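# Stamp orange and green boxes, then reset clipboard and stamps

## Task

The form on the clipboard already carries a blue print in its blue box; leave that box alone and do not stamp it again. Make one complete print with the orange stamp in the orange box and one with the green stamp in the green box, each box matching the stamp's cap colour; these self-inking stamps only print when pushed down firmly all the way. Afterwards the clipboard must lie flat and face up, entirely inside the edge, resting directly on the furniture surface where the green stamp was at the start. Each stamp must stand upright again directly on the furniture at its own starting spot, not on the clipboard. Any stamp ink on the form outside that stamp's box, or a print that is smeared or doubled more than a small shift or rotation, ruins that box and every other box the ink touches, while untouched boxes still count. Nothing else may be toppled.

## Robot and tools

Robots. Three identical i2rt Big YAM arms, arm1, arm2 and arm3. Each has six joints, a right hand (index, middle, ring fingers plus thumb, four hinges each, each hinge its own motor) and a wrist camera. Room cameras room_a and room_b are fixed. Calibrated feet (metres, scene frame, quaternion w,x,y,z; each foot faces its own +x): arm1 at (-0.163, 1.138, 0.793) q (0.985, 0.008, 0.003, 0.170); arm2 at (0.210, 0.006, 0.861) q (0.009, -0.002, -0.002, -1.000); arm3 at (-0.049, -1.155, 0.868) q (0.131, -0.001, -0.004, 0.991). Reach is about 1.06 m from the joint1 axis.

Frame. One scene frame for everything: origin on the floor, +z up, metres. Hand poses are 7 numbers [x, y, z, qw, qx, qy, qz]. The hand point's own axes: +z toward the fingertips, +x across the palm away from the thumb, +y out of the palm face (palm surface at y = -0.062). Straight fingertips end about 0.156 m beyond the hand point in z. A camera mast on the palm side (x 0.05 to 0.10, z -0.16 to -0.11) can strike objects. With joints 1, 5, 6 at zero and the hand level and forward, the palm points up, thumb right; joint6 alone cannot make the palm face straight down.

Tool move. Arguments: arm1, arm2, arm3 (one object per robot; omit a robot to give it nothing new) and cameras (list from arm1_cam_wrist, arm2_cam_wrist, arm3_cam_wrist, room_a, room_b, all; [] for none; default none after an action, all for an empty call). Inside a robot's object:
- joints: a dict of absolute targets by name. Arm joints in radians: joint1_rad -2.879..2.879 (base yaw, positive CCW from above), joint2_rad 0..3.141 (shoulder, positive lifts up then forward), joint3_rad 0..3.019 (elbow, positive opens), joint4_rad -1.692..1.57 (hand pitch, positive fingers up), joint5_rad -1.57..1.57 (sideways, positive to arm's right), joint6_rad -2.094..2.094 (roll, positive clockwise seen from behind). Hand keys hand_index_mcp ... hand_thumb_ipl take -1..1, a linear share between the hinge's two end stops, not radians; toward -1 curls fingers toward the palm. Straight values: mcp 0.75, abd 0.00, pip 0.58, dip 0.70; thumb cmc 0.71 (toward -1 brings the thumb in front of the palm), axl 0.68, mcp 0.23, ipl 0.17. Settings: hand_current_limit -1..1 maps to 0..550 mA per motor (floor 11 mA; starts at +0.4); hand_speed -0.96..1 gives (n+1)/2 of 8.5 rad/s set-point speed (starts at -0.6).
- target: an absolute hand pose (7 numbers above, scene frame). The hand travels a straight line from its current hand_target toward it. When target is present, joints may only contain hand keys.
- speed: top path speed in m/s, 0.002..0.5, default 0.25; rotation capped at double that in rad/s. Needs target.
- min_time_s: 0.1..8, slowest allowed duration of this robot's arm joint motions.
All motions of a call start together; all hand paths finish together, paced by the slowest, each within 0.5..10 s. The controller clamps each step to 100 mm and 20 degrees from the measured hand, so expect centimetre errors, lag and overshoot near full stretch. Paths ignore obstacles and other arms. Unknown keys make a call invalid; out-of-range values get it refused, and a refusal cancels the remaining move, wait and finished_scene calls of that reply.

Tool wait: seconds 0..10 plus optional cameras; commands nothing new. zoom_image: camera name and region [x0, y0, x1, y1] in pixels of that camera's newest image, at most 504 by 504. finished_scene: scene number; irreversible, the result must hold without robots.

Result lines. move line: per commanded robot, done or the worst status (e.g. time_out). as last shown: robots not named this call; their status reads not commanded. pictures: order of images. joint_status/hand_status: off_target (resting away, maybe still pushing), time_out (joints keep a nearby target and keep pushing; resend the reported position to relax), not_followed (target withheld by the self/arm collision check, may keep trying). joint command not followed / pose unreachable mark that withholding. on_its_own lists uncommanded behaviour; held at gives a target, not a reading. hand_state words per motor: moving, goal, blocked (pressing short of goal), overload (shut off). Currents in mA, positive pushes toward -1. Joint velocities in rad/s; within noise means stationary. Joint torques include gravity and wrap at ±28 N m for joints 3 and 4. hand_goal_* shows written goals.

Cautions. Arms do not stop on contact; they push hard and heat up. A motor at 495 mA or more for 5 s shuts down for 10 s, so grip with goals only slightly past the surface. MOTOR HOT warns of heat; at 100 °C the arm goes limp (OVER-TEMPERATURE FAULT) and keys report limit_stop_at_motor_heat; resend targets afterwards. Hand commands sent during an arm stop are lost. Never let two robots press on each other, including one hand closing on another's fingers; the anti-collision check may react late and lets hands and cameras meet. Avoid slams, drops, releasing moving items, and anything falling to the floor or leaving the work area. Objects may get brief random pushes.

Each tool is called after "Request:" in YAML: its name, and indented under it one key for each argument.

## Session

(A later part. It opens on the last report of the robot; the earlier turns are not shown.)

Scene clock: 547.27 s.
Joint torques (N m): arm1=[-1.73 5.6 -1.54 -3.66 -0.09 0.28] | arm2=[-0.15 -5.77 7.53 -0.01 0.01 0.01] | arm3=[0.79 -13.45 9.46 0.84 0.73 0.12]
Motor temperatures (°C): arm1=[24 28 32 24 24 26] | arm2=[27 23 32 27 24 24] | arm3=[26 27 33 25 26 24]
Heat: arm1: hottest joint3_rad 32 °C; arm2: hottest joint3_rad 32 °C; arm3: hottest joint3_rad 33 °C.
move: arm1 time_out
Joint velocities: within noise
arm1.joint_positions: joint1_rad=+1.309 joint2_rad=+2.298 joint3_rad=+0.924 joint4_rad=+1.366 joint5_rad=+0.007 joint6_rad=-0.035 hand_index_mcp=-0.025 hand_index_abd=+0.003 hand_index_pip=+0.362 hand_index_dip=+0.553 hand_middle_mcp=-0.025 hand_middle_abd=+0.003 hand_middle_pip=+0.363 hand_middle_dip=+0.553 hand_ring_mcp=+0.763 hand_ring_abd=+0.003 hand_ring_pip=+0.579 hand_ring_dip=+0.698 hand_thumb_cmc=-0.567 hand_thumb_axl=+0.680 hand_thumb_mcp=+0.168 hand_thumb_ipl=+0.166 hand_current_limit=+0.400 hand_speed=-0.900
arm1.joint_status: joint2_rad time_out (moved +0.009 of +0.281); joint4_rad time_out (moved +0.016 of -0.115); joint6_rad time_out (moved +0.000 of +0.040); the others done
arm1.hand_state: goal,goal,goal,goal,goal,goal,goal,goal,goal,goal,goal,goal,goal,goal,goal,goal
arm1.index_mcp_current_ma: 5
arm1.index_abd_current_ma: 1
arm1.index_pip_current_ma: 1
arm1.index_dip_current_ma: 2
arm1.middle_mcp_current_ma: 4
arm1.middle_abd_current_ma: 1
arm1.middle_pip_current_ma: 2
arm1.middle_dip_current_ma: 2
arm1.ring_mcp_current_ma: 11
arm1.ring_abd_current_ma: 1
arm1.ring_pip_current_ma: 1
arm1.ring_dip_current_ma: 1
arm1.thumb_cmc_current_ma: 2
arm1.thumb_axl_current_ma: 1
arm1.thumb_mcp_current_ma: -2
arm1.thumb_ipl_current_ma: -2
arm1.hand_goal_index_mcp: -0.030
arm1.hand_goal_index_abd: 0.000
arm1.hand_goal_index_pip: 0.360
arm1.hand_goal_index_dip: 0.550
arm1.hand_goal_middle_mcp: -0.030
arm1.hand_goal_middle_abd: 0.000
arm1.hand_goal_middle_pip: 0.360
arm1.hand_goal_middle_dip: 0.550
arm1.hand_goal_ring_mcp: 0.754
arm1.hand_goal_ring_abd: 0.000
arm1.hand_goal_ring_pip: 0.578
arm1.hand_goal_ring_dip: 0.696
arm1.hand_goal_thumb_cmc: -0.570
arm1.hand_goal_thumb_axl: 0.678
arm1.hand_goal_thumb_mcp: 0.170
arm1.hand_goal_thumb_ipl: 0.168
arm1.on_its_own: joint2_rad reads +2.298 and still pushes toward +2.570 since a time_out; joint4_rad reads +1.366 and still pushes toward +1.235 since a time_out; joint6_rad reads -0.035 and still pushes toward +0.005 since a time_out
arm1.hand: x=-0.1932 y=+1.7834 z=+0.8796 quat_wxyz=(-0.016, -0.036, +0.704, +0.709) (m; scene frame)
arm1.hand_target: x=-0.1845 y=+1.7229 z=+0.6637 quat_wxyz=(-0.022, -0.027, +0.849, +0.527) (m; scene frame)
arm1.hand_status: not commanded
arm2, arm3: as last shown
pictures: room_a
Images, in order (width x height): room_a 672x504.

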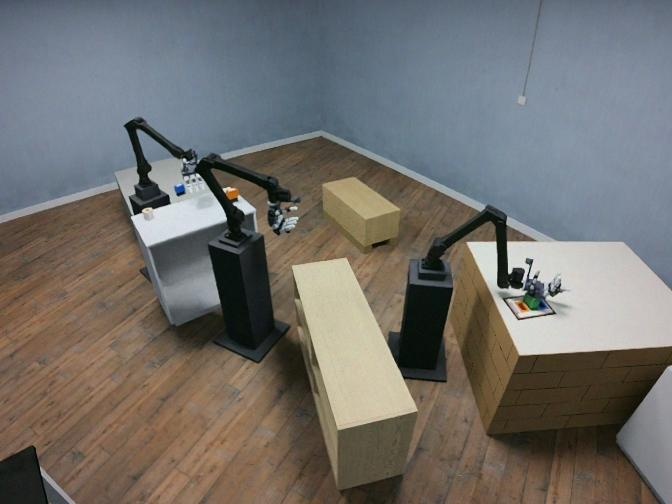

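Request:
move:
  arm1: {"joints": {"joint2_rad": 2.64, "joint3_rad": 0.85, "joint4_rad": 1.21, "joint6_rad": 0.01}, "min_time_s": 1.0}
  cameras: ["room_a"]

Request:
zoom_image:
  camera: "room_a"
  region: [518, 280, 552, 316]

Scene clock: 550.23 s.
Joint torques (N m): arm1=[-1.85 10.05 -2.41 -5.14 -0.08 0.32] | arm2=[-0.15 -5.71 7.54 -0.01 0.02 0.01] | arm3=[0.85 -13.39 9.46 0.85 0.74 0.12]
Motor temperatures (°C): arm1=[24 28 32 24 24 26] | arm2=[27 23 32 27 24 24] | arm3=[26 27 33 25 26 24]
Heat: arm1: hottest joint3_rad 32 °C; arm2: hottest joint3_rad 32 °C; arm3: hottest joint3_rad 33 °C.
move: arm1 time_out
Joint velocities: within noise
arm1.joint_positions: joint1_rad=+1.309 joint2_rad=+2.305 joint3_rad=+0.924 joint4_rad=+1.374 joint5_rad=+0.007 joint6_rad=-0.035 hand_index_mcp=-0.025 hand_index_abd=+0.003 hand_index_pip=+0.362 hand_index_dip=+0.553 hand_middle_mcp=-0.025 hand_middle_abd=+0.003 hand_middle_pip=+0.363 hand_middle_dip=+0.553 hand_ring_mcp=+0.763 hand_ring_abd=+0.003 hand_ring_pip=+0.579 hand_ring_dip=+0.698 hand_thumb_cmc=-0.567 hand_thumb_axl=+0.680 hand_thumb_mcp=+0.168 hand_thumb_ipl=+0.166 hand_current_limit=+0.400 hand_speed=-0.900
arm1.joint_status: joint2_rad time_out (moved +0.007 of +0.342); joint4_rad time_out (moved +0.007 of -0.156); joint6_rad time_out (moved +0.000 of +0.045); the others done
arm1.hand_state: goal,goal,goal,goal,goal,goal,goal,goal,goal,goal,goal,goal,goal,goal,goal,goal
arm1.index_mcp_current_ma: 5
arm1.index_abd_current_ma: 1
arm1.index_pip_current_ma: 1
arm1.index_dip_current_ma: 2
arm1.middle_mcp_current_ma: 4
arm1.middle_abd_current_ma: 1
arm1.middle_pip_current_ma: 2
arm1.middle_dip_current_ma: 2
arm1.ring_mcp_current_ma: 11
arm1.ring_abd_current_ma: 1
arm1.ring_pip_current_ma: 1
arm1.ring_dip_current_ma: 1
arm1.thumb_cmc_current_ma: 2
arm1.thumb_axl_current_ma: 1
arm1.thumb_mcp_current_ma: -2
arm1.thumb_ipl_current_ma: -2
arm1.hand_goal_index_mcp: -0.030
arm1.hand_goal_index_abd: 0.000
arm1.hand_goal_index_pip: 0.360
arm1.hand_goal_index_dip: 0.550
arm1.hand_goal_middle_mcp: -0.030
arm1.hand_goal_middle_abd: 0.000
arm1.hand_goal_middle_pip: 0.360
arm1.hand_goal_middle_dip: 0.550
arm1.hand_goal_ring_mcp: 0.754
arm1.hand_goal_ring_abd: 0.000
arm1.hand_goal_ring_pip: 0.578
arm1.hand_goal_ring_dip: 0.696
arm1.hand_goal_thumb_cmc: -0.570
arm1.hand_goal_thumb_axl: 0.678
arm1.hand_goal_thumb_mcp: 0.170
arm1.hand_goal_thumb_ipl: 0.168
arm1.on_its_own: joint2_rad reads +2.305 and still pushes toward +2.640 since a time_out; joint4_rad reads +1.374 and still pushes toward +1.210 since a time_out; joint6_rad reads -0.035 and still pushes toward +0.010 since a time_out
arm1.hand: x=-0.1931 y=+1.7825 z=+0.8773 quat_wxyz=(-0.016, -0.036, +0.704, +0.710) (m; scene frame)
arm1.hand_target: x=-0.1824 y=+1.6976 z=+0.6165 quat_wxyz=(-0.022, -0.026, +0.876, +0.481) (m; scene frame)
arm1.hand_status: not commanded
arm2.joint_positions: joint1_rad=-1.260 joint2_rad=+1.098 joint3_rad=+0.756 joint4_rad=-1.210 joint5_rad=+0.007 joint6_rad=-0.017 hand_index_mcp=+0.085 hand_index_abd=-0.001 hand_index_pip=-0.365 hand_index_dip=+0.699 hand_middle_mcp=+0.086 hand_middle_abd=+0.001 hand_middle_pip=-0.365 hand_middle_dip=+0.699 hand_ring_mcp=+0.116 hand_ring_abd=-0.002 hand_ring_pip=-0.409 hand_ring_dip=+0.700 hand_thumb_cmc=-0.569 hand_thumb_axl=+0.679 hand_thumb_mcp=+0.490 hand_thumb_ipl=+0.096 hand_current_limit=+0.750 hand_speed=-0.750
arm2.joint_status: not commanded
arm2.hand_state: goal,goal,goal,goal,goal,goal,goal,goal,goal,goal,goal,goal,goal,goal,goal,goal
arm2.index_mcp_current_ma: 62
arm2.index_abd_current_ma: -2
arm2.index_pip_current_ma: 26
arm2.index_dip_current_ma: 12
arm2.middle_mcp_current_ma: 67
arm2.middle_abd_current_ma: 2
arm2.middle_pip_current_ma: 24
arm2.middle_dip_current_ma: 10
arm2.ring_mcp_current_ma: 68
arm2.ring_abd_current_ma: -6
arm2.ring_pip_current_ma: 24
arm2.ring_dip_current_ma: 13
arm2.thumb_cmc_current_ma: 3
arm2.thumb_axl_current_ma: 3
arm2.thumb_mcp_current_ma: -52
arm2.thumb_ipl_current_ma: -21
arm2.hand_goal_index_mcp: 0.070
arm2.hand_goal_index_abd: 0.000
arm2.hand_goal_index_pip: -0.372
arm2.hand_goal_index_dip: 0.696
arm2.hand_goal_middle_mcp: 0.070
arm2.hand_goal_middle_abd: 0.000
arm2.hand_goal_middle_pip: -0.372
arm2.hand_goal_middle_dip: 0.696
arm2.hand_goal_ring_mcp: 0.100
arm2.hand_goal_ring_abd: 0.000
arm2.hand_goal_ring_pip: -0.416
arm2.hand_goal_ring_dip: 0.696
arm2.hand_goal_thumb_cmc: -0.570
arm2.hand_goal_thumb_axl: 0.678
arm2.hand_goal_thumb_mcp: 0.500
arm2.hand_goal_thumb_ipl: 0.100
arm2.hand: x=+0.1163 y=+0.3541 z=+0.9844 quat_wxyz=(+0.001, +0.172, -0.985, -0.008) (m; scene frame)
arm2.hand_target: x=+0.1179 y=+0.3509 z=+0.9840 quat_wxyz=(+0.000, +0.173, -0.985, -0.005) (m; scene frame)
arm2.hand_status: not commanded
arm3.joint_positions: joint1_rad=-0.908 joint2_rad=+1.495 joint3_rad=+0.802 joint4_rad=-0.169 joint5_rad=+0.720 joint6_rad=+0.668 hand_index_mcp=+0.759 hand_index_abd=+0.000 hand_index_pip=+0.577 hand_index_dip=+0.694 hand_middle_mcp=+0.760 hand_middle_abd=+0.000 hand_middle_pip=+0.577 hand_middle_dip=+0.694 hand_ring_mcp=+0.759 hand_ring_abd=-0.001 hand_ring_pip=+0.575 hand_ring_dip=+0.694 hand_thumb_cmc=-0.569 hand_thumb_axl=+0.680 hand_thumb_mcp=+0.169 hand_thumb_ipl=+0.167 hand_current_limit=+0.400 hand_speed=-0.600
arm3.joint_status: not commanded
arm3.hand_state: goal,goal,goal,goal,goal,goal,goal,goal,goal,goal,goal,goal,goal,goal,goal,goal
arm3.index_mcp_current_ma: 11
arm3.index_abd_current_ma: 0
arm3.index_pip_current_ma: -1
arm3.index_dip_current_ma: -4
arm3.middle_mcp_current_ma: 14
arm3.middle_abd_current_ma: 0
arm3.middle_pip_current_ma: -1
arm3.middle_dip_current_ma: -4
arm3.ring_mcp_current_ma: 13
arm3.ring_abd_current_ma: -2
arm3.ring_pip_current_ma: -1
arm3.ring_dip_current_ma: -4
arm3.thumb_cmc_current_ma: 1
arm3.thumb_axl_current_ma: 5
arm3.thumb_mcp_current_ma: -2
arm3.thumb_ipl_current_ma: -2
arm3.hand_goal_index_mcp: 0.754
arm3.hand_goal_index_abd: 0.000
arm3.hand_goal_index_pip: 0.578
arm3.hand_goal_index_dip: 0.696
arm3.hand_goal_middle_mcp: 0.754
arm3.hand_goal_middle_abd: 0.000
arm3.hand_goal_middle_pip: 0.578
arm3.hand_goal_middle_dip: 0.696
arm3.hand_goal_ring_mcp: 0.754
arm3.hand_goal_ring_abd: 0.000
arm3.hand_goal_ring_pip: 0.576
arm3.hand_goal_ring_dip: 0.696
arm3.hand_goal_thumb_cmc: -0.570
arm3.hand_goal_thumb_axl: 0.678
arm3.hand_goal_thumb_mcp: 0.170
arm3.hand_goal_thumb_ipl: 0.168
arm3.hand: x=-0.0883 y=-0.6328 z=+1.0548 quat_wxyz=(+0.120, +0.238, +0.852, +0.451) (m; scene frame)
arm3.hand_target: x=-0.0900 y=-0.6350 z=+1.0500 quat_wxyz=(+0.123, +0.237, +0.855, +0.445) (m; scene frame)
arm3.hand_status: not commanded
pictures: room_a
Images, in order (width x height): room_a 672x504.

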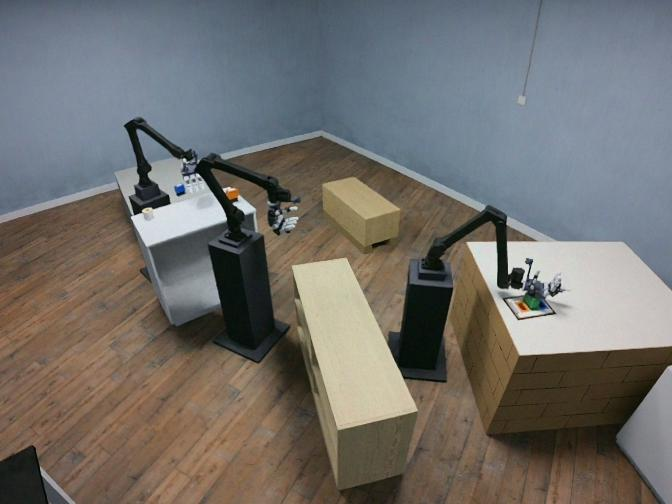

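Scaled by 14.000 from the camera's 672x504 image, which has a finer 960x720 frame.

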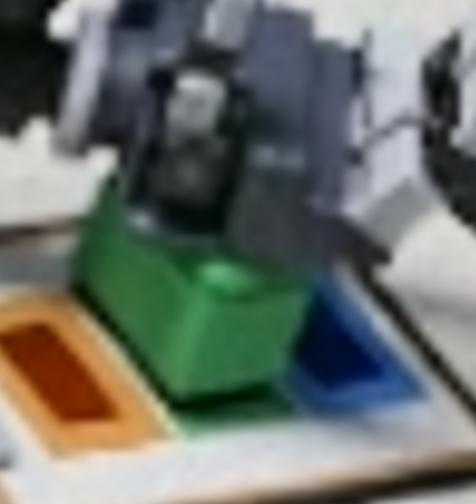

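Request:
move:
  arm1: {"joints": {"joint2_rad": 2.71, "joint3_rad": 0.84, "joint4_rad": 1.185, "joint6_rad": 0.015}, "min_time_s": 1.0}
  cameras: ["room_a"]

Request:
zoom_image:
  camera: "room_a"
  region: [518, 280, 552, 316]

Scene clock: 553.30 s.
Joint torques (N m): arm1=[-1.73 12.98 -3.45 -6.53 -0.08 0.39] | arm2=[-0.21 -5.77 7.53 -0.01 0.02 0.01] | arm3=[0.85 -13.45 9.46 0.85 0.73 0.12]
Motor temperatures (°C): arm1=[24 28 32 24 24 26] | arm2=[27 23 32 27 24 24] | arm3=[26 27 33 25 26 24]
Heat: arm1: hottest joint3_rad 32 °C; arm2: hottest joint3_rad 32 °C; arm3: hottest joint3_rad 33 °C.
move: arm1 time_out
Joint velocities: within noise
arm1.joint_positions: joint1_rad=+1.309 joint2_rad=+2.311 joint3_rad=+0.925 joint4_rad=+1.379 joint5_rad=+0.007 joint6_rad=-0.039 hand_index_mcp=-0.025 hand_index_abd=+0.003 hand_index_pip=+0.362 hand_index_dip=+0.553 hand_middle_mcp=-0.025 hand_middle_abd=+0.003 hand_middle_pip=+0.363 hand_middle_dip=+0.553 hand_ring_mcp=+0.763 hand_ring_abd=+0.003 hand_ring_pip=+0.579 hand_ring_dip=+0.698 hand_thumb_cmc=-0.567 hand_thumb_axl=+0.680 hand_thumb_mcp=+0.168 hand_thumb_ipl=+0.166 hand_current_limit=+0.400 hand_speed=-0.900
arm1.joint_status: joint2_rad time_out (moved +0.007 of +0.405); joint4_rad time_out (moved +0.005 of -0.189); joint6_rad time_out (moved -0.003 of +0.050); the others done
arm1.hand_state: goal,goal,goal,goal,goal,goal,goal,goal,goal,goal,goal,goal,goal,goal,goal,goal
arm1.index_mcp_current_ma: 5
arm1.index_abd_current_ma: 1
arm1.index_pip_current_ma: 1
arm1.index_dip_current_ma: 2
arm1.middle_mcp_current_ma: 4
arm1.middle_abd_current_ma: 1
arm1.middle_pip_current_ma: 2
arm1.middle_dip_current_ma: 2
arm1.ring_mcp_current_ma: 11
arm1.ring_abd_current_ma: 1
arm1.ring_pip_current_ma: 1
arm1.ring_dip_current_ma: 1
arm1.thumb_cmc_current_ma: 2
arm1.thumb_axl_current_ma: 1
arm1.thumb_mcp_current_ma: -2
arm1.thumb_ipl_current_ma: -2
arm1.hand_goal_index_mcp: -0.030
arm1.hand_goal_index_abd: 0.000
arm1.hand_goal_index_pip: 0.360
arm1.hand_goal_index_dip: 0.550
arm1.hand_goal_middle_mcp: -0.030
arm1.hand_goal_middle_abd: 0.000
arm1.hand_goal_middle_pip: 0.360
arm1.hand_goal_middle_dip: 0.550
arm1.hand_goal_ring_mcp: 0.754
arm1.hand_goal_ring_abd: 0.000
arm1.hand_goal_ring_pip: 0.578
arm1.hand_goal_ring_dip: 0.696
arm1.hand_goal_thumb_cmc: -0.570
arm1.hand_goal_thumb_axl: 0.678
arm1.hand_goal_thumb_mcp: 0.170
arm1.hand_goal_thumb_ipl: 0.168
arm1.on_its_own: joint2_rad reads +2.311 and still pushes toward +2.686 since a time_out; joint4_rad reads +1.379 and still pushes toward +1.185 since a time_out; joint6_rad reads -0.039 and still pushes toward +0.015 since a time_out
arm1.hand: x=-0.1933 y=+1.7820 z=+0.8750 quat_wxyz=(-0.015, -0.037, +0.703, +0.710) (m; scene frame)
arm1.hand_target: x=-0.1806 y=+1.6764 z=+0.5840 quat_wxyz=(-0.021, -0.025, +0.895, +0.446) (m; scene frame)
arm1.hand_status: not commanded
arm2, arm3: as last shown
pictures: room_a
Images, in order (width x height): room_a 672x504.

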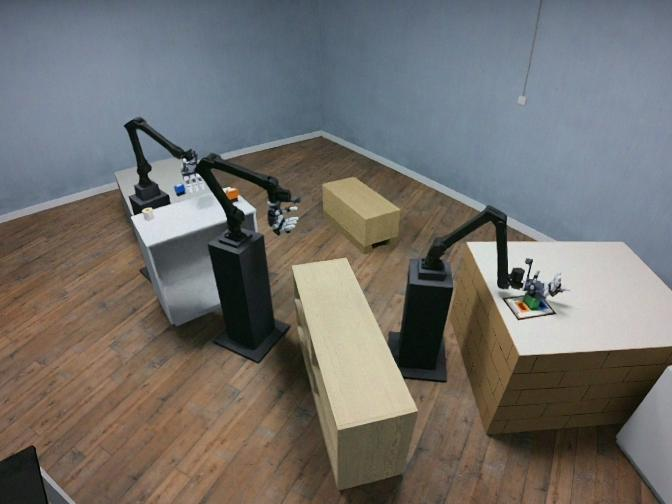

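Scaled by 14.000 from the camera's 672x504 image, which has a finer 960x720 frame.

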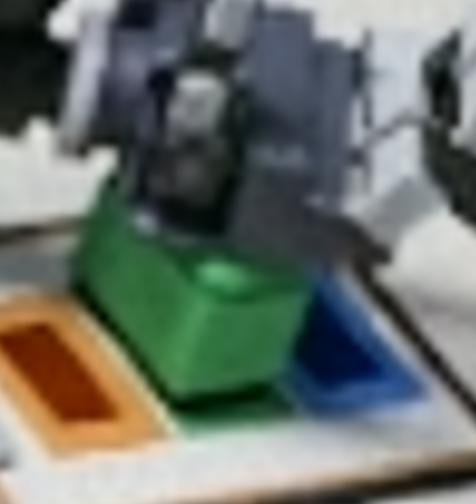

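Request:
move:
  arm1: {"joints": {"joint2_rad": 2.04, "joint3_rad": 0.89, "joint4_rad": 1.155, "joint6_rad": -0.01}, "min_time_s": 2.5}
  cameras: ["room_a"]

Request:
zoom_image:
  camera: "room_a"
  region: [518, 280, 552, 316]

Scene clock: 556.40 s.
Joint torques (N m): arm1=[-1.73 -12.63 6.34 2.13 -0.06 0.06] | arm2=[-0.21 -5.66 7.54 -0.01 0.01 0.01] | arm3=[0.85 -13.39 9.46 0.85 0.73 0.12]
Motor temperatures (°C): arm1=[24 28 32 24 24 26] | arm2=[27 23 32 27 24 24] | arm3=[26 27 33 25 26 24]
Heat: arm1: hottest joint3_rad 32 °C; arm2: hottest joint3_rad 32 °C; arm3: hottest joint3_rad 33 °C.
move: arm1 done
Joint velocities: within noise
arm1.joint_positions: joint1_rad=+1.309 joint2_rad=+2.043 joint3_rad=+0.885 joint4_rad=+1.160 joint5_rad=+0.006 joint6_rad=-0.025 hand_index_mcp=-0.024 hand_index_abd=+0.002 hand_index_pip=+0.362 hand_index_dip=+0.553 hand_middle_mcp=-0.025 hand_middle_abd=+0.003 hand_middle_pip=+0.363 hand_middle_dip=+0.553 hand_ring_mcp=+0.764 hand_ring_abd=+0.003 hand_ring_pip=+0.579 hand_ring_dip=+0.698 hand_thumb_cmc=-0.568 hand_thumb_axl=+0.680 hand_thumb_mcp=+0.168 hand_thumb_ipl=+0.166 hand_current_limit=+0.400 hand_speed=-0.900
arm1.joint_status: all done
arm1.hand_state: goal,goal,goal,goal,goal,goal,goal,goal,goal,goal,goal,goal,goal,goal,goal,goal
arm1.index_mcp_current_ma: 5
arm1.index_abd_current_ma: 1
arm1.index_pip_current_ma: 1
arm1.index_dip_current_ma: 2
arm1.middle_mcp_current_ma: 5
arm1.middle_abd_current_ma: 1
arm1.middle_pip_current_ma: 2
arm1.middle_dip_current_ma: 2
arm1.ring_mcp_current_ma: 11
arm1.ring_abd_current_ma: 1
arm1.ring_pip_current_ma: 1
arm1.ring_dip_current_ma: 1
arm1.thumb_cmc_current_ma: 1
arm1.thumb_axl_current_ma: 1
arm1.thumb_mcp_current_ma: -2
arm1.thumb_ipl_current_ma: -2
arm1.hand_goal_index_mcp: -0.030
arm1.hand_goal_index_abd: 0.000
arm1.hand_goal_index_pip: 0.360
arm1.hand_goal_index_dip: 0.550
arm1.hand_goal_middle_mcp: -0.030
arm1.hand_goal_middle_abd: 0.000
arm1.hand_goal_middle_pip: 0.360
arm1.hand_goal_middle_dip: 0.550
arm1.hand_goal_ring_mcp: 0.754
arm1.hand_goal_ring_abd: 0.000
arm1.hand_goal_ring_pip: 0.578
arm1.hand_goal_ring_dip: 0.696
arm1.hand_goal_thumb_cmc: -0.570
arm1.hand_goal_thumb_axl: 0.678
arm1.hand_goal_thumb_mcp: 0.170
arm1.hand_goal_thumb_ipl: 0.168
arm1.hand: x=-0.1923 y=+1.7901 z=+0.9757 quat_wxyz=(-0.020, -0.032, +0.700, +0.713) (m; scene frame)
arm1.hand_target: x=-0.1889 y=+1.7919 z=+0.9779 quat_wxyz=(-0.024, -0.026, +0.700, +0.714) (m; scene frame)
arm1.hand_status: not commanded
arm2, arm3: as last shown
pictures: room_a
Images, in order (width x height): room_a 672x504.

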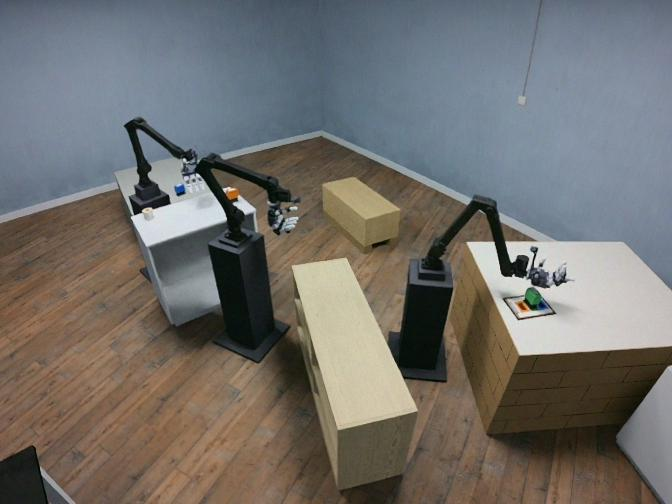

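Scaled by 14.000 from the camera's 672x504 image, which has a finer 960x720 frame.

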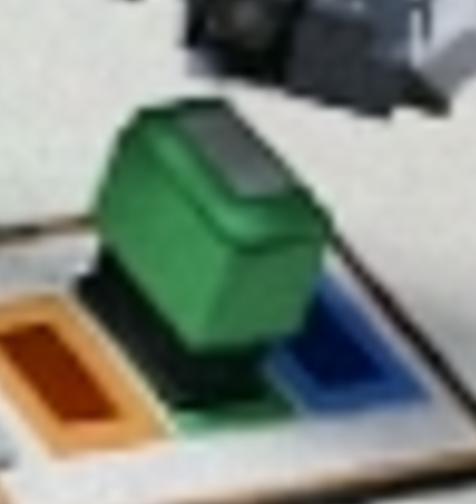

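Request:
move:
  arm1: {"joints": {"joint1_rad": 1.612, "joint2_rad": 1.571, "joint3_rad": 0.458, "joint4_rad": 1.107, "joint5_rad": -0.324, "joint6_rad": 1.557}, "min_time_s": 3}

Request:
move:
  arm1: {"target": [-0.248, 1.716, 0.92, 0.6435, -0.2932, -0.6435, -0.2932], "speed": 0.15}
  cameras: ["room_a", "arm1_cam_wrist"]

Request:
zoom_image:
  camera: "room_a"
  region: [500, 240, 584, 324]

Scene clock: 560.37 s.
Joint torques (N m): arm1=[-0.56 -8.64 5.94 2.09 -0.07 -0.12] | arm2=[-0.15 -5.77 7.54 0.01 0.02 0.01] | arm3=[0.85 -13.45 9.47 0.85 0.73 0.12]
Motor temperatures (°C): arm1=[24 28 32 24 24 26] | arm2=[27 23 32 27 24 24] | arm3=[26 27 33 25 26 24]
Heat: arm1: hottest joint3_rad 32 °C; arm2: hottest joint3_rad 32 °C; arm3: hottest joint3_rad 33 °C.
move: arm1 done
Joint velocities: within noise
arm1.joint_positions: joint1_rad=+1.601 joint2_rad=+1.585 joint3_rad=+0.460 joint4_rad=+1.115 joint5_rad=-0.322 joint6_rad=+1.539 hand_index_mcp=-0.027 hand_index_abd=+0.002 hand_index_pip=+0.362 hand_index_dip=+0.553 hand_middle_mcp=-0.027 hand_middle_abd=+0.003 hand_middle_pip=+0.363 hand_middle_dip=+0.553 hand_ring_mcp=+0.757 hand_ring_abd=+0.003 hand_ring_pip=+0.579 hand_ring_dip=+0.698 hand_thumb_cmc=-0.563 hand_thumb_axl=+0.680 hand_thumb_mcp=+0.168 hand_thumb_ipl=+0.166 hand_current_limit=+0.400 hand_speed=-0.900
arm1.joint_status: all done
arm1.hand_state: goal,goal,goal,goal,goal,goal,goal,goal,goal,goal,goal,goal,goal,goal,goal,goal
arm1.index_mcp_current_ma: 2
arm1.index_abd_current_ma: 1
arm1.index_pip_current_ma: 1
arm1.index_dip_current_ma: 2
arm1.middle_mcp_current_ma: 2
arm1.middle_abd_current_ma: 1
arm1.middle_pip_current_ma: 2
arm1.middle_dip_current_ma: 2
arm1.ring_mcp_current_ma: 2
arm1.ring_abd_current_ma: 1
arm1.ring_pip_current_ma: 1
arm1.ring_dip_current_ma: 1
arm1.thumb_cmc_current_ma: 6
arm1.thumb_axl_current_ma: 1
arm1.thumb_mcp_current_ma: -2
arm1.thumb_ipl_current_ma: -2
arm1.hand_goal_index_mcp: -0.030
arm1.hand_goal_index_abd: 0.000
arm1.hand_goal_index_pip: 0.360
arm1.hand_goal_index_dip: 0.550
arm1.hand_goal_middle_mcp: -0.030
arm1.hand_goal_middle_abd: 0.000
arm1.hand_goal_middle_pip: 0.360
arm1.hand_goal_middle_dip: 0.550
arm1.hand_goal_ring_mcp: 0.754
arm1.hand_goal_ring_abd: 0.000
arm1.hand_goal_ring_pip: 0.578
arm1.hand_goal_ring_dip: 0.696
arm1.hand_goal_thumb_cmc: -0.570
arm1.hand_goal_thumb_axl: 0.678
arm1.hand_goal_thumb_mcp: 0.170
arm1.hand_goal_thumb_ipl: 0.168
arm1.hand: x=-0.3284 y=+1.6349 z=+0.9422 quat_wxyz=(-0.638, +0.289, +0.643, +0.311) (m; scene frame)
arm1.hand_target: x=-0.3341 y=+1.6319 z=+0.9448 quat_wxyz=(-0.643, +0.289, +0.641, +0.302) (m; scene frame)
arm1.hand_status: not commanded
arm2, arm3: as last shown
pictures: none

Scene clock: 561.73 s.
Joint torques (N m): arm1=[-1.96 -8.23 8.43 2.07 -0.13 -0.17] | arm2=[-0.26 -5.66 7.53 -0.02 0.01 0.01] | arm3=[0.85 -13.45 9.47 0.85 0.73 0.11]
Motor temperatures (°C): arm1=[24 28 32 24 24 26] | arm2=[27 23 32 27 24 24] | arm3=[26 27 33 25 26 24]
Heat: arm1: hottest joint3_rad 32 °C; arm2: hottest joint3_rad 32 °C; arm3: hottest joint3_rad 33 °C.
move: arm1 off_target
Joint velocities: within noise
arm1.joint_positions: joint1_rad=+1.327 joint2_rad=+1.737 joint3_rad=+0.596 joint4_rad=+1.115 joint5_rad=-0.620 joint6_rad=+1.545 hand_index_mcp=-0.029 hand_index_abd=+0.002 hand_index_pip=+0.362 hand_index_dip=+0.553 hand_middle_mcp=-0.029 hand_middle_abd=+0.003 hand_middle_pip=+0.362 hand_middle_dip=+0.553 hand_ring_mcp=+0.755 hand_ring_abd=+0.003 hand_ring_pip=+0.579 hand_ring_dip=+0.698 hand_thumb_cmc=-0.563 hand_thumb_axl=+0.680 hand_thumb_mcp=+0.168 hand_thumb_ipl=+0.166 hand_current_limit=+0.400 hand_speed=-0.900
arm1.joint_status: not commanded
arm1.hand_state: goal,goal,goal,goal,goal,goal,goal,goal,goal,goal,goal,goal,goal,goal,goal,goal
arm1.index_mcp_current_ma: 1
arm1.index_abd_current_ma: 1
arm1.index_pip_current_ma: 1
arm1.index_dip_current_ma: 2
arm1.middle_mcp_current_ma: 1
arm1.middle_abd_current_ma: 1
arm1.middle_pip_current_ma: 1
arm1.middle_dip_current_ma: 2
arm1.ring_mcp_current_ma: 0
arm1.ring_abd_current_ma: 1
arm1.ring_pip_current_ma: 1
arm1.ring_dip_current_ma: 1
arm1.thumb_cmc_current_ma: 6
arm1.thumb_axl_current_ma: 1
arm1.thumb_mcp_current_ma: -1
arm1.thumb_ipl_current_ma: -2
arm1.hand_goal_index_mcp: -0.030
arm1.hand_goal_index_abd: 0.000
arm1.hand_goal_index_pip: 0.360
arm1.hand_goal_index_dip: 0.550
arm1.hand_goal_middle_mcp: -0.030
arm1.hand_goal_middle_abd: 0.000
arm1.hand_goal_middle_pip: 0.360
arm1.hand_goal_middle_dip: 0.550
arm1.hand_goal_ring_mcp: 0.754
arm1.hand_goal_ring_abd: 0.000
arm1.hand_goal_ring_pip: 0.578
arm1.hand_goal_ring_dip: 0.696
arm1.hand_goal_thumb_cmc: -0.570
arm1.hand_goal_thumb_axl: 0.678
arm1.hand_goal_thumb_mcp: 0.170
arm1.hand_goal_thumb_ipl: 0.168
arm1.hand: x=-0.2493 y=+1.7053 z=+0.9198 quat_wxyz=(-0.640, +0.289, +0.647, +0.296) (m; scene frame)
arm1.hand_target: x=-0.2480 y=+1.7156 z=+0.9202 quat_wxyz=(-0.643, +0.293, +0.644, +0.293) (m; scene frame)
arm1.hand_status: off_target (0.011 m and 0.9 deg from the pose sent, 0.116 m and 2.2 deg at the start)
arm2, arm3: as last shown
pictures: arm1_cam_wrist, room_a
Images, in order (width x height): arm1_cam_wrist 672x504, room_a 672x504.

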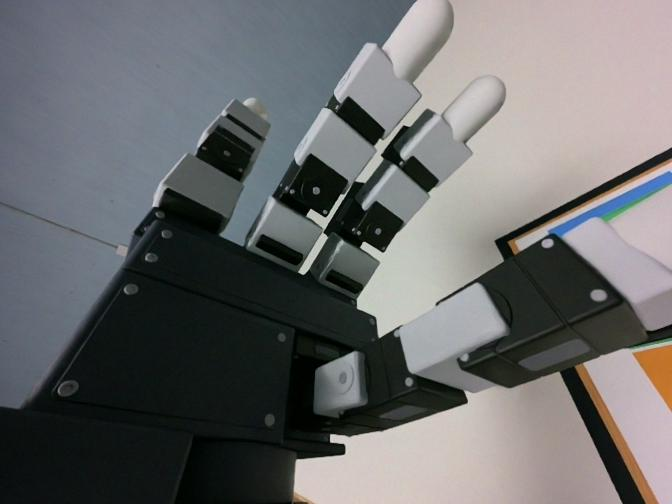

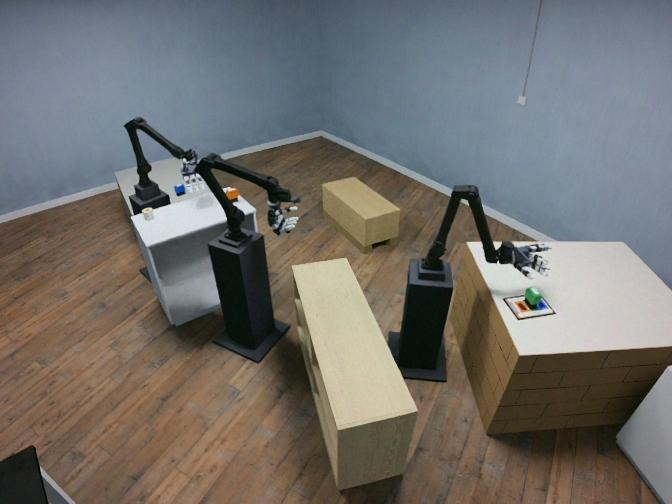

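Scaled by 6.000 from the camera's 672x504 image, which has a finer 960x720 frame.

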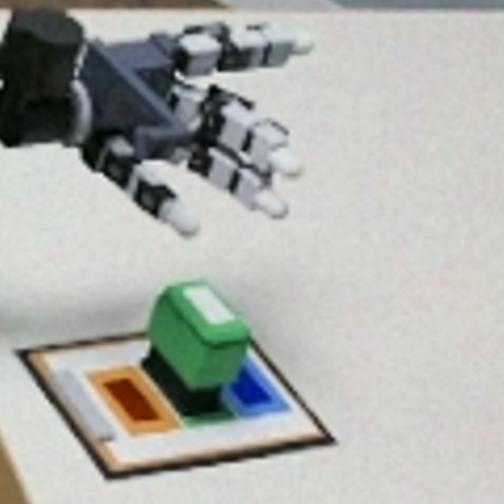

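Request:
move:
  arm1: {"target": [-0.2435, 1.7185, 0.84, 0.645, -0.289, -0.642, -0.298], "speed": 0.12, "joints": {"hand_index_mcp": -0.06, "hand_middle_mcp": -0.06, "hand_thumb_mcp": 0.13}}
  cameras: ["room_a", "arm1_cam_wrist"]

Request:
zoom_image:
  camera: "room_a"
  region: [500, 240, 584, 324]

Scene clock: 563.20 s.
Joint torques (N m): arm1=[-2.73 -10.05 5.6 3.19 -0.14 -0.21] | arm2=[-0.15 -5.77 7.54 -0.01 0.02 0.01] | arm3=[0.85 -13.45 9.47 0.84 0.73 0.12]
Motor temperatures (°C): arm1=[24 28 32 24 24 26] | arm2=[27 23 32 27 24 24] | arm3=[26 27 33 25 26 24]
Heat: arm1: hottest joint3_rad 32 °C; arm2: hottest joint3_rad 32 °C; arm3: hottest joint3_rad 33 °C.
move: arm1 off_target
Joint velocities: within noise
arm1.joint_positions: joint1_rad=+1.322 joint2_rad=+2.027 joint3_rad=+0.626 joint4_rad=+1.363 joint5_rad=-0.632 joint6_rad=+1.546 hand_index_mcp=-0.057 hand_index_abd=+0.002 hand_index_pip=+0.362 hand_index_dip=+0.553 hand_middle_mcp=-0.057 hand_middle_abd=+0.003 hand_middle_pip=+0.362 hand_middle_dip=+0.553 hand_ring_mcp=+0.755 hand_ring_abd=+0.003 hand_ring_pip=+0.579 hand_ring_dip=+0.698 hand_thumb_cmc=-0.563 hand_thumb_axl=+0.680 hand_thumb_mcp=+0.132 hand_thumb_ipl=+0.166 hand_current_limit=+0.400 hand_speed=-0.900
arm1.joint_status: all done
arm1.hand_state: goal,goal,goal,goal,goal,goal,goal,goal,goal,goal,goal,goal,goal,goal,goal,goal
arm1.index_mcp_current_ma: 2
arm1.index_abd_current_ma: 1
arm1.index_pip_current_ma: 1
arm1.index_dip_current_ma: 2
arm1.middle_mcp_current_ma: 2
arm1.middle_abd_current_ma: 1
arm1.middle_pip_current_ma: 1
arm1.middle_dip_current_ma: 2
arm1.ring_mcp_current_ma: 0
arm1.ring_abd_current_ma: 1
arm1.ring_pip_current_ma: 1
arm1.ring_dip_current_ma: 1
arm1.thumb_cmc_current_ma: 7
arm1.thumb_axl_current_ma: 1
arm1.thumb_mcp_current_ma: 2
arm1.thumb_ipl_current_ma: -2
arm1.hand_goal_index_mcp: -0.060
arm1.hand_goal_index_abd: 0.000
arm1.hand_goal_index_pip: 0.360
arm1.hand_goal_index_dip: 0.550
arm1.hand_goal_middle_mcp: -0.060
arm1.hand_goal_middle_abd: 0.000
arm1.hand_goal_middle_pip: 0.360
arm1.hand_goal_middle_dip: 0.550
arm1.hand_goal_ring_mcp: 0.754
arm1.hand_goal_ring_abd: 0.000
arm1.hand_goal_ring_pip: 0.578
arm1.hand_goal_ring_dip: 0.696
arm1.hand_goal_thumb_cmc: -0.570
arm1.hand_goal_thumb_axl: 0.678
arm1.hand_goal_thumb_mcp: 0.130
arm1.hand_goal_thumb_ipl: 0.168
arm1.hand: x=-0.2497 y=+1.7096 z=+0.8352 quat_wxyz=(-0.639, +0.290, +0.650, +0.290) (m; scene frame)
arm1.hand_target: x=-0.2433 y=+1.7182 z=+0.8401 quat_wxyz=(-0.645, +0.289, +0.642, +0.298) (m; scene frame)
arm1.hand_status: off_target (0.012 m and 1.5 deg from the pose sent, 0.081 m and 0.9 deg at the start)
arm2, arm3: as last shown
pictures: arm1_cam_wrist, room_a
Images, in order (width x height): arm1_cam_wrist 672x504, room_a 672x504.

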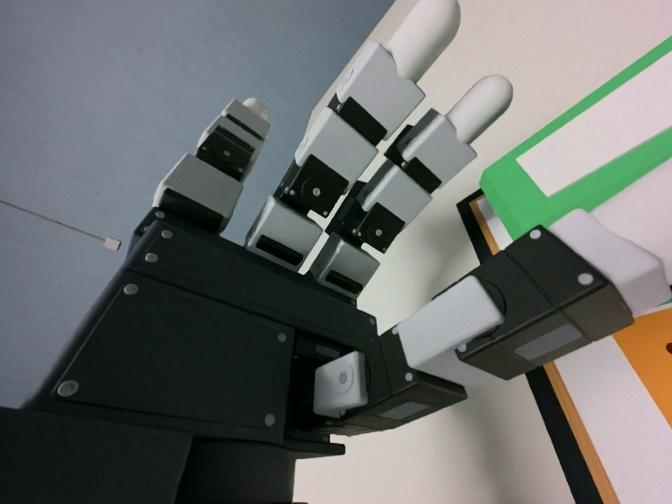

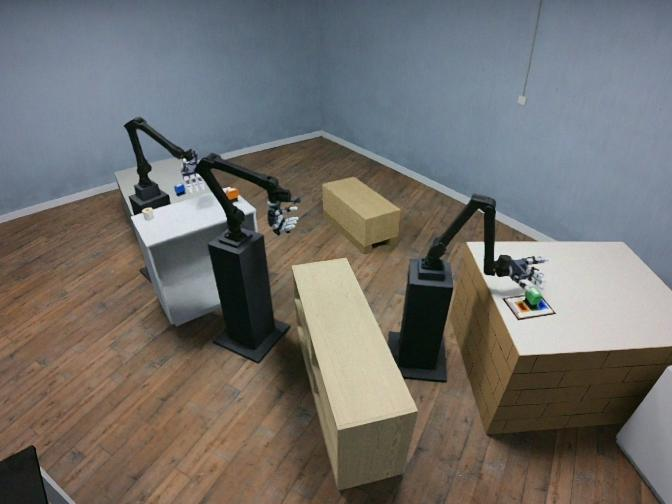

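Scaled by 6.000 from the camera's 672x504 image, which has a finer 960x720 frame.

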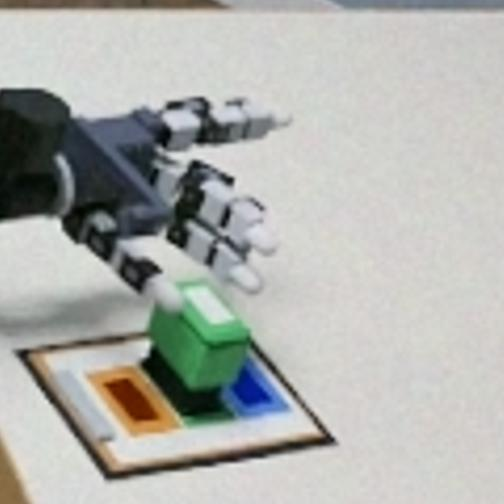

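Request:
move:
  arm1: {"target": [-0.2355, 1.724, 0.83, 0.646, -0.285, -0.641, -0.302], "speed": 0.1}

Scene clock: 564.43 s.
Joint torques (N m): arm1=[-2.49 -9.76 5.45 3.19 -0.14 -0.24] | arm2=[-0.21 -5.77 7.53 0.01 0.01 0.01] | arm3=[0.85 -13.45 9.47 0.85 0.73 0.12]
Motor temperatures (°C): arm1=[24 28 32 24 24 26] | arm2=[27 23 32 27 24 24] | arm3=[26 27 33 25 26 24]
Heat: arm1: hottest joint3_rad 32 °C; arm2: hottest joint3_rad 32 °C; arm3: hottest joint3_rad 33 °C.
move: arm1 done
Joint velocities: within noise
arm1.joint_positions: joint1_rad=+1.298 joint2_rad=+2.067 joint3_rad=+0.647 joint4_rad=+1.398 joint5_rad=-0.653 joint6_rad=+1.546 hand_index_mcp=-0.058 hand_index_abd=+0.002 hand_index_pip=+0.362 hand_index_dip=+0.553 hand_middle_mcp=-0.058 hand_middle_abd=+0.003 hand_middle_pip=+0.362 hand_middle_dip=+0.553 hand_ring_mcp=+0.755 hand_ring_abd=+0.003 hand_ring_pip=+0.579 hand_ring_dip=+0.698 hand_thumb_cmc=-0.563 hand_thumb_axl=+0.680 hand_thumb_mcp=+0.132 hand_thumb_ipl=+0.166 hand_current_limit=+0.400 hand_speed=-0.900
arm1.joint_status: not commanded
arm1.hand_state: goal,goal,goal,goal,goal,goal,goal,goal,goal,goal,goal,goal,goal,goal,goal,goal
arm1.index_mcp_current_ma: 1
arm1.index_abd_current_ma: 1
arm1.index_pip_current_ma: 1
arm1.index_dip_current_ma: 2
arm1.middle_mcp_current_ma: 1
arm1.middle_abd_current_ma: 1
arm1.middle_pip_current_ma: 1
arm1.middle_dip_current_ma: 2
arm1.ring_mcp_current_ma: 0
arm1.ring_abd_current_ma: 1
arm1.ring_pip_current_ma: 1
arm1.ring_dip_current_ma: 1
arm1.thumb_cmc_current_ma: 7
arm1.thumb_axl_current_ma: 1
arm1.thumb_mcp_current_ma: 2
arm1.thumb_ipl_current_ma: -2
arm1.hand_goal_index_mcp: -0.060
arm1.hand_goal_index_abd: 0.000
arm1.hand_goal_index_pip: 0.360
arm1.hand_goal_index_dip: 0.550
arm1.hand_goal_middle_mcp: -0.060
arm1.hand_goal_middle_abd: 0.000
arm1.hand_goal_middle_pip: 0.360
arm1.hand_goal_middle_dip: 0.550
arm1.hand_goal_ring_mcp: 0.754
arm1.hand_goal_ring_abd: 0.000
arm1.hand_goal_ring_pip: 0.578
arm1.hand_goal_ring_dip: 0.696
arm1.hand_goal_thumb_cmc: -0.570
arm1.hand_goal_thumb_axl: 0.678
arm1.hand_goal_thumb_mcp: 0.130
arm1.hand_goal_thumb_ipl: 0.168
arm1.hand: x=-0.2404 y=+1.7161 z=+0.8289 quat_wxyz=(-0.642, +0.286, +0.647, +0.296) (m; scene frame)
arm1.hand_target: x=-0.2353 y=+1.7237 z=+0.8300 quat_wxyz=(-0.646, +0.285, +0.641, +0.302) (m; scene frame)
arm1.hand_status: done (0.009 m and 1.1 deg from the pose sent, 0.021 m and 2.0 deg at the start)
arm2, arm3: as last shown
pictures: none

Request:
move:
  arm1: {"target": [-0.239, 1.7205, 0.79, 0.646, -0.285, -0.641, -0.302], "speed": 0.1}
  cameras: ["room_a"]

Request:
zoom_image:
  camera: "room_a"
  region: [500, 240, 584, 324]

Scene clock: 565.70 s.
Joint torques (N m): arm1=[-1.55 -10.75 4.03 3.18 0.16 -0.24] | arm2=[-0.15 -5.77 7.54 -0.02 0.01 0.01] | arm3=[0.79 -13.45 9.46 0.87 0.73 0.12]
Motor temperatures (°C): arm1=[24 28 32 24 24 26] | arm2=[27 23 32 27 24 24] | arm3=[26 27 33 25 26 24]
Heat: arm1: hottest joint3_rad 32 °C; arm2: hottest joint3_rad 32 °C; arm3: hottest joint3_rad 33 °C.
move: arm1 done
Joint velocities: within noise
arm1.joint_positions: joint1_rad=+1.298 joint2_rad=+2.208 joint3_rad=+0.679 joint4_rad=+1.508 joint5_rad=-0.652 joint6_rad=+1.546 hand_index_mcp=-0.058 hand_index_abd=+0.002 hand_index_pip=+0.362 hand_index_dip=+0.553 hand_middle_mcp=-0.058 hand_middle_abd=+0.003 hand_middle_pip=+0.362 hand_middle_dip=+0.553 hand_ring_mcp=+0.755 hand_ring_abd=+0.003 hand_ring_pip=+0.579 hand_ring_dip=+0.698 hand_thumb_cmc=-0.563 hand_thumb_axl=+0.680 hand_thumb_mcp=+0.132 hand_thumb_ipl=+0.166 hand_current_limit=+0.400 hand_speed=-0.900
arm1.joint_status: not commanded
arm1.hand_state: goal,goal,goal,goal,goal,goal,goal,goal,goal,goal,goal,goal,goal,goal,goal,goal
arm1.index_mcp_current_ma: 1
arm1.index_abd_current_ma: 1
arm1.index_pip_current_ma: 1
arm1.index_dip_current_ma: 2
arm1.middle_mcp_current_ma: 1
arm1.middle_abd_current_ma: 1
arm1.middle_pip_current_ma: 1
arm1.middle_dip_current_ma: 2
arm1.ring_mcp_current_ma: 0
arm1.ring_abd_current_ma: 1
arm1.ring_pip_current_ma: 1
arm1.ring_dip_current_ma: 1
arm1.thumb_cmc_current_ma: 7
arm1.thumb_axl_current_ma: 1
arm1.thumb_mcp_current_ma: 2
arm1.thumb_ipl_current_ma: -2
arm1.hand_goal_index_mcp: -0.060
arm1.hand_goal_index_abd: 0.000
arm1.hand_goal_index_pip: 0.360
arm1.hand_goal_index_dip: 0.550
arm1.hand_goal_middle_mcp: -0.060
arm1.hand_goal_middle_abd: 0.000
arm1.hand_goal_middle_pip: 0.360
arm1.hand_goal_middle_dip: 0.550
arm1.hand_goal_ring_mcp: 0.754
arm1.hand_goal_ring_abd: 0.000
arm1.hand_goal_ring_pip: 0.578
arm1.hand_goal_ring_dip: 0.696
arm1.hand_goal_thumb_cmc: -0.570
arm1.hand_goal_thumb_axl: 0.678
arm1.hand_goal_thumb_mcp: 0.130
arm1.hand_goal_thumb_ipl: 0.168
arm1.hand: x=-0.2405 y=+1.7150 z=+0.7883 quat_wxyz=(-0.642, +0.287, +0.647, +0.296) (m; scene frame)
arm1.hand_target: x=-0.2389 y=+1.7204 z=+0.7901 quat_wxyz=(-0.646, +0.285, +0.641, +0.302) (m; scene frame)
arm1.hand_status: done (0.006 m and 1.1 deg from the pose sent, 0.039 m and 1.1 deg at the start)
arm2, arm3: as last shown
pictures: room_a
Images, in order (width x height): room_a 672x504.

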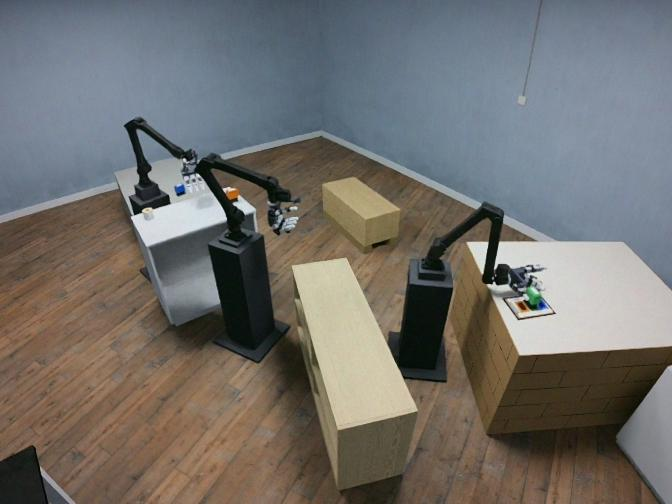

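Scaled by 6.000 from the camera's 672x504 image, which has a finer 960x720 frame.

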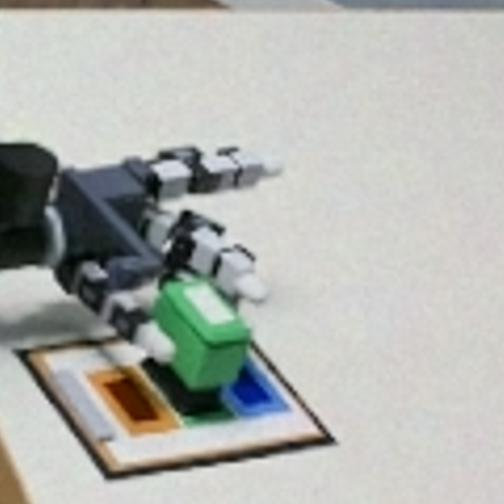

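Request:
move:
  arm1: {"target": [-0.240, 1.7195, 0.777, 0.646, -0.285, -0.641, -0.302], "speed": 0.1}
  cameras: ["room_a"]

Request:
zoom_image:
  camera: "room_a"
  region: [518, 280, 552, 316]

Scene clock: 566.80 s.
Joint torques (N m): arm1=[-1.49 -10.34 3.82 3.21 0.16 -0.24] | arm2=[-0.15 -5.71 7.54 0.01 0.01 0.01] | arm3=[0.85 -13.45 9.46 0.84 0.73 0.11]
Motor temperatures (°C): arm1=[24 28 32 24 24 26] | arm2=[27 23 32 27 24 24] | arm3=[26 27 33 25 26 24]
Heat: arm1: hottest joint3_rad 32 °C; arm2: hottest joint3_rad 32 °C; arm3: hottest joint3_rad 33 °C.
move: arm1 done
Joint velocities: within noise
arm1.joint_positions: joint1_rad=+1.298 joint2_rad=+2.246 joint3_rad=+0.690 joint4_rad=+1.539 joint5_rad=-0.649 joint6_rad=+1.546 hand_index_mcp=-0.058 hand_index_abd=+0.002 hand_index_pip=+0.362 hand_index_dip=+0.553 hand_middle_mcp=-0.058 hand_middle_abd=+0.003 hand_middle_pip=+0.362 hand_middle_dip=+0.553 hand_ring_mcp=+0.755 hand_ring_abd=+0.003 hand_ring_pip=+0.579 hand_ring_dip=+0.698 hand_thumb_cmc=-0.563 hand_thumb_axl=+0.680 hand_thumb_mcp=+0.132 hand_thumb_ipl=+0.166 hand_current_limit=+0.400 hand_speed=-0.900
arm1.joint_status: not commanded
arm1.hand_state: goal,goal,goal,goal,goal,goal,goal,goal,goal,goal,goal,goal,goal,goal,goal,goal
arm1.index_mcp_current_ma: 1
arm1.index_abd_current_ma: 1
arm1.index_pip_current_ma: 1
arm1.index_dip_current_ma: 2
arm1.middle_mcp_current_ma: 1
arm1.middle_abd_current_ma: 1
arm1.middle_pip_current_ma: 1
arm1.middle_dip_current_ma: 2
arm1.ring_mcp_current_ma: 0
arm1.ring_abd_current_ma: 1
arm1.ring_pip_current_ma: 1
arm1.ring_dip_current_ma: 1
arm1.thumb_cmc_current_ma: 7
arm1.thumb_axl_current_ma: 1
arm1.thumb_mcp_current_ma: 2
arm1.thumb_ipl_current_ma: -2
arm1.hand_goal_index_mcp: -0.060
arm1.hand_goal_index_abd: 0.000
arm1.hand_goal_index_pip: 0.360
arm1.hand_goal_index_dip: 0.550
arm1.hand_goal_middle_mcp: -0.060
arm1.hand_goal_middle_abd: 0.000
arm1.hand_goal_middle_pip: 0.360
arm1.hand_goal_middle_dip: 0.550
arm1.hand_goal_ring_mcp: 0.754
arm1.hand_goal_ring_abd: 0.000
arm1.hand_goal_ring_pip: 0.578
arm1.hand_goal_ring_dip: 0.696
arm1.hand_goal_thumb_cmc: -0.570
arm1.hand_goal_thumb_axl: 0.678
arm1.hand_goal_thumb_mcp: 0.130
arm1.hand_goal_thumb_ipl: 0.168
arm1.hand: x=-0.2401 y=+1.7150 z=+0.7785 quat_wxyz=(-0.642, +0.286, +0.646, +0.299) (m; scene frame)
arm1.hand_target: x=-0.2399 y=+1.7194 z=+0.7771 quat_wxyz=(-0.646, +0.285, +0.641, +0.302) (m; scene frame)
arm1.hand_status: done (0.005 m and 0.8 deg from the pose sent, 0.012 m and 1.1 deg at the start)
arm2.joint_positions: joint1_rad=-1.260 joint2_rad=+1.098 joint3_rad=+0.756 joint4_rad=-1.210 joint5_rad=+0.007 joint6_rad=-0.017 hand_index_mcp=+0.085 hand_index_abd=-0.001 hand_index_pip=-0.365 hand_index_dip=+0.699 hand_middle_mcp=+0.086 hand_middle_abd=+0.001 hand_middle_pip=-0.365 hand_middle_dip=+0.699 hand_ring_mcp=+0.116 hand_ring_abd=-0.002 hand_ring_pip=-0.409 hand_ring_dip=+0.700 hand_thumb_cmc=-0.569 hand_thumb_axl=+0.679 hand_thumb_mcp=+0.490 hand_thumb_ipl=+0.096 hand_current_limit=+0.750 hand_speed=-0.750
arm2.joint_status: not commanded
arm2.hand_state: goal,goal,goal,goal,goal,goal,goal,goal,goal,goal,goal,goal,goal,goal,goal,goal
arm2.index_mcp_current_ma: 62
arm2.index_abd_current_ma: -2
arm2.index_pip_current_ma: 26
arm2.index_dip_current_ma: 12
arm2.middle_mcp_current_ma: 67
arm2.middle_abd_current_ma: 2
arm2.middle_pip_current_ma: 24
arm2.middle_dip_current_ma: 10
arm2.ring_mcp_current_ma: 68
arm2.ring_abd_current_ma: -6
arm2.ring_pip_current_ma: 24
arm2.ring_dip_current_ma: 13
arm2.thumb_cmc_current_ma: 3
arm2.thumb_axl_current_ma: 3
arm2.thumb_mcp_current_ma: -52
arm2.thumb_ipl_current_ma: -21
arm2.hand_goal_index_mcp: 0.070
arm2.hand_goal_index_abd: 0.000
arm2.hand_goal_index_pip: -0.372
arm2.hand_goal_index_dip: 0.696
arm2.hand_goal_middle_mcp: 0.070
arm2.hand_goal_middle_abd: 0.000
arm2.hand_goal_middle_pip: -0.372
arm2.hand_goal_middle_dip: 0.696
arm2.hand_goal_ring_mcp: 0.100
arm2.hand_goal_ring_abd: 0.000
arm2.hand_goal_ring_pip: -0.416
arm2.hand_goal_ring_dip: 0.696
arm2.hand_goal_thumb_cmc: -0.570
arm2.hand_goal_thumb_axl: 0.678
arm2.hand_goal_thumb_mcp: 0.500
arm2.hand_goal_thumb_ipl: 0.100
arm2.hand: x=+0.1163 y=+0.3541 z=+0.9844 quat_wxyz=(+0.001, +0.172, -0.985, -0.008) (m; scene frame)
arm2.hand_target: x=+0.1179 y=+0.3509 z=+0.9840 quat_wxyz=(+0.000, +0.173, -0.985, -0.005) (m; scene frame)
arm2.hand_status: not commanded
arm3.joint_positions: joint1_rad=-0.908 joint2_rad=+1.495 joint3_rad=+0.802 joint4_rad=-0.169 joint5_rad=+0.720 joint6_rad=+0.668 hand_index_mcp=+0.759 hand_index_abd=+0.000 hand_index_pip=+0.577 hand_index_dip=+0.694 hand_middle_mcp=+0.760 hand_middle_abd=+0.000 hand_middle_pip=+0.577 hand_middle_dip=+0.694 hand_ring_mcp=+0.759 hand_ring_abd=-0.001 hand_ring_pip=+0.575 hand_ring_dip=+0.694 hand_thumb_cmc=-0.569 hand_thumb_axl=+0.680 hand_thumb_mcp=+0.169 hand_thumb_ipl=+0.167 hand_current_limit=+0.400 hand_speed=-0.600
arm3.joint_status: not commanded
arm3.hand_state: goal,goal,goal,goal,goal,goal,goal,goal,goal,goal,goal,goal,goal,goal,goal,goal
arm3.index_mcp_current_ma: 11
arm3.index_abd_current_ma: 0
arm3.index_pip_current_ma: -1
arm3.index_dip_current_ma: -4
arm3.middle_mcp_current_ma: 14
arm3.middle_abd_current_ma: 0
arm3.middle_pip_current_ma: -1
arm3.middle_dip_current_ma: -4
arm3.ring_mcp_current_ma: 13
arm3.ring_abd_current_ma: -2
arm3.ring_pip_current_ma: -1
arm3.ring_dip_current_ma: -4
arm3.thumb_cmc_current_ma: 1
arm3.thumb_axl_current_ma: 5
arm3.thumb_mcp_current_ma: -2
arm3.thumb_ipl_current_ma: -2
arm3.hand_goal_index_mcp: 0.754
arm3.hand_goal_index_abd: 0.000
arm3.hand_goal_index_pip: 0.578
arm3.hand_goal_index_dip: 0.696
arm3.hand_goal_middle_mcp: 0.754
arm3.hand_goal_middle_abd: 0.000
arm3.hand_goal_middle_pip: 0.578
arm3.hand_goal_middle_dip: 0.696
arm3.hand_goal_ring_mcp: 0.754
arm3.hand_goal_ring_abd: 0.000
arm3.hand_goal_ring_pip: 0.576
arm3.hand_goal_ring_dip: 0.696
arm3.hand_goal_thumb_cmc: -0.570
arm3.hand_goal_thumb_axl: 0.678
arm3.hand_goal_thumb_mcp: 0.170
arm3.hand_goal_thumb_ipl: 0.168
arm3.hand: x=-0.0883 y=-0.6328 z=+1.0548 quat_wxyz=(+0.120, +0.238, +0.852, +0.451) (m; scene frame)
arm3.hand_target: x=-0.0900 y=-0.6350 z=+1.0500 quat_wxyz=(+0.123, +0.237, +0.855, +0.445) (m; scene frame)
arm3.hand_status: not commanded
pictures: room_a
Images, in order (width x height): room_a 672x504.

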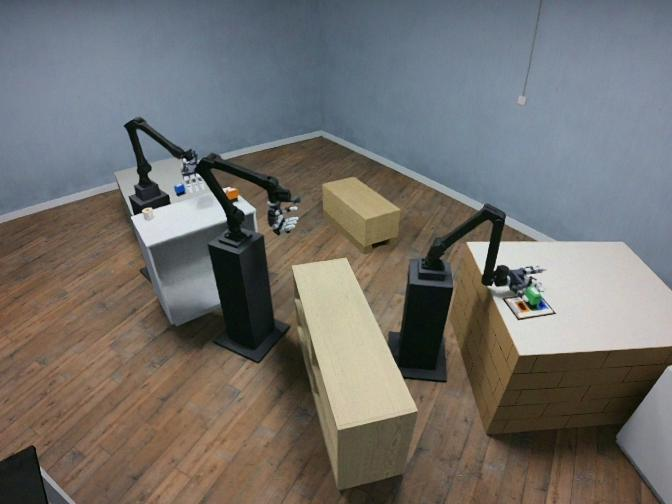

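Scaled by 14.000 from the camera's 672x504 image, which has a finer 960x720 frame.

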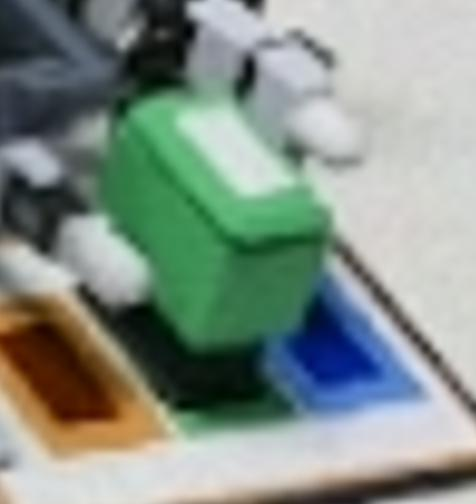

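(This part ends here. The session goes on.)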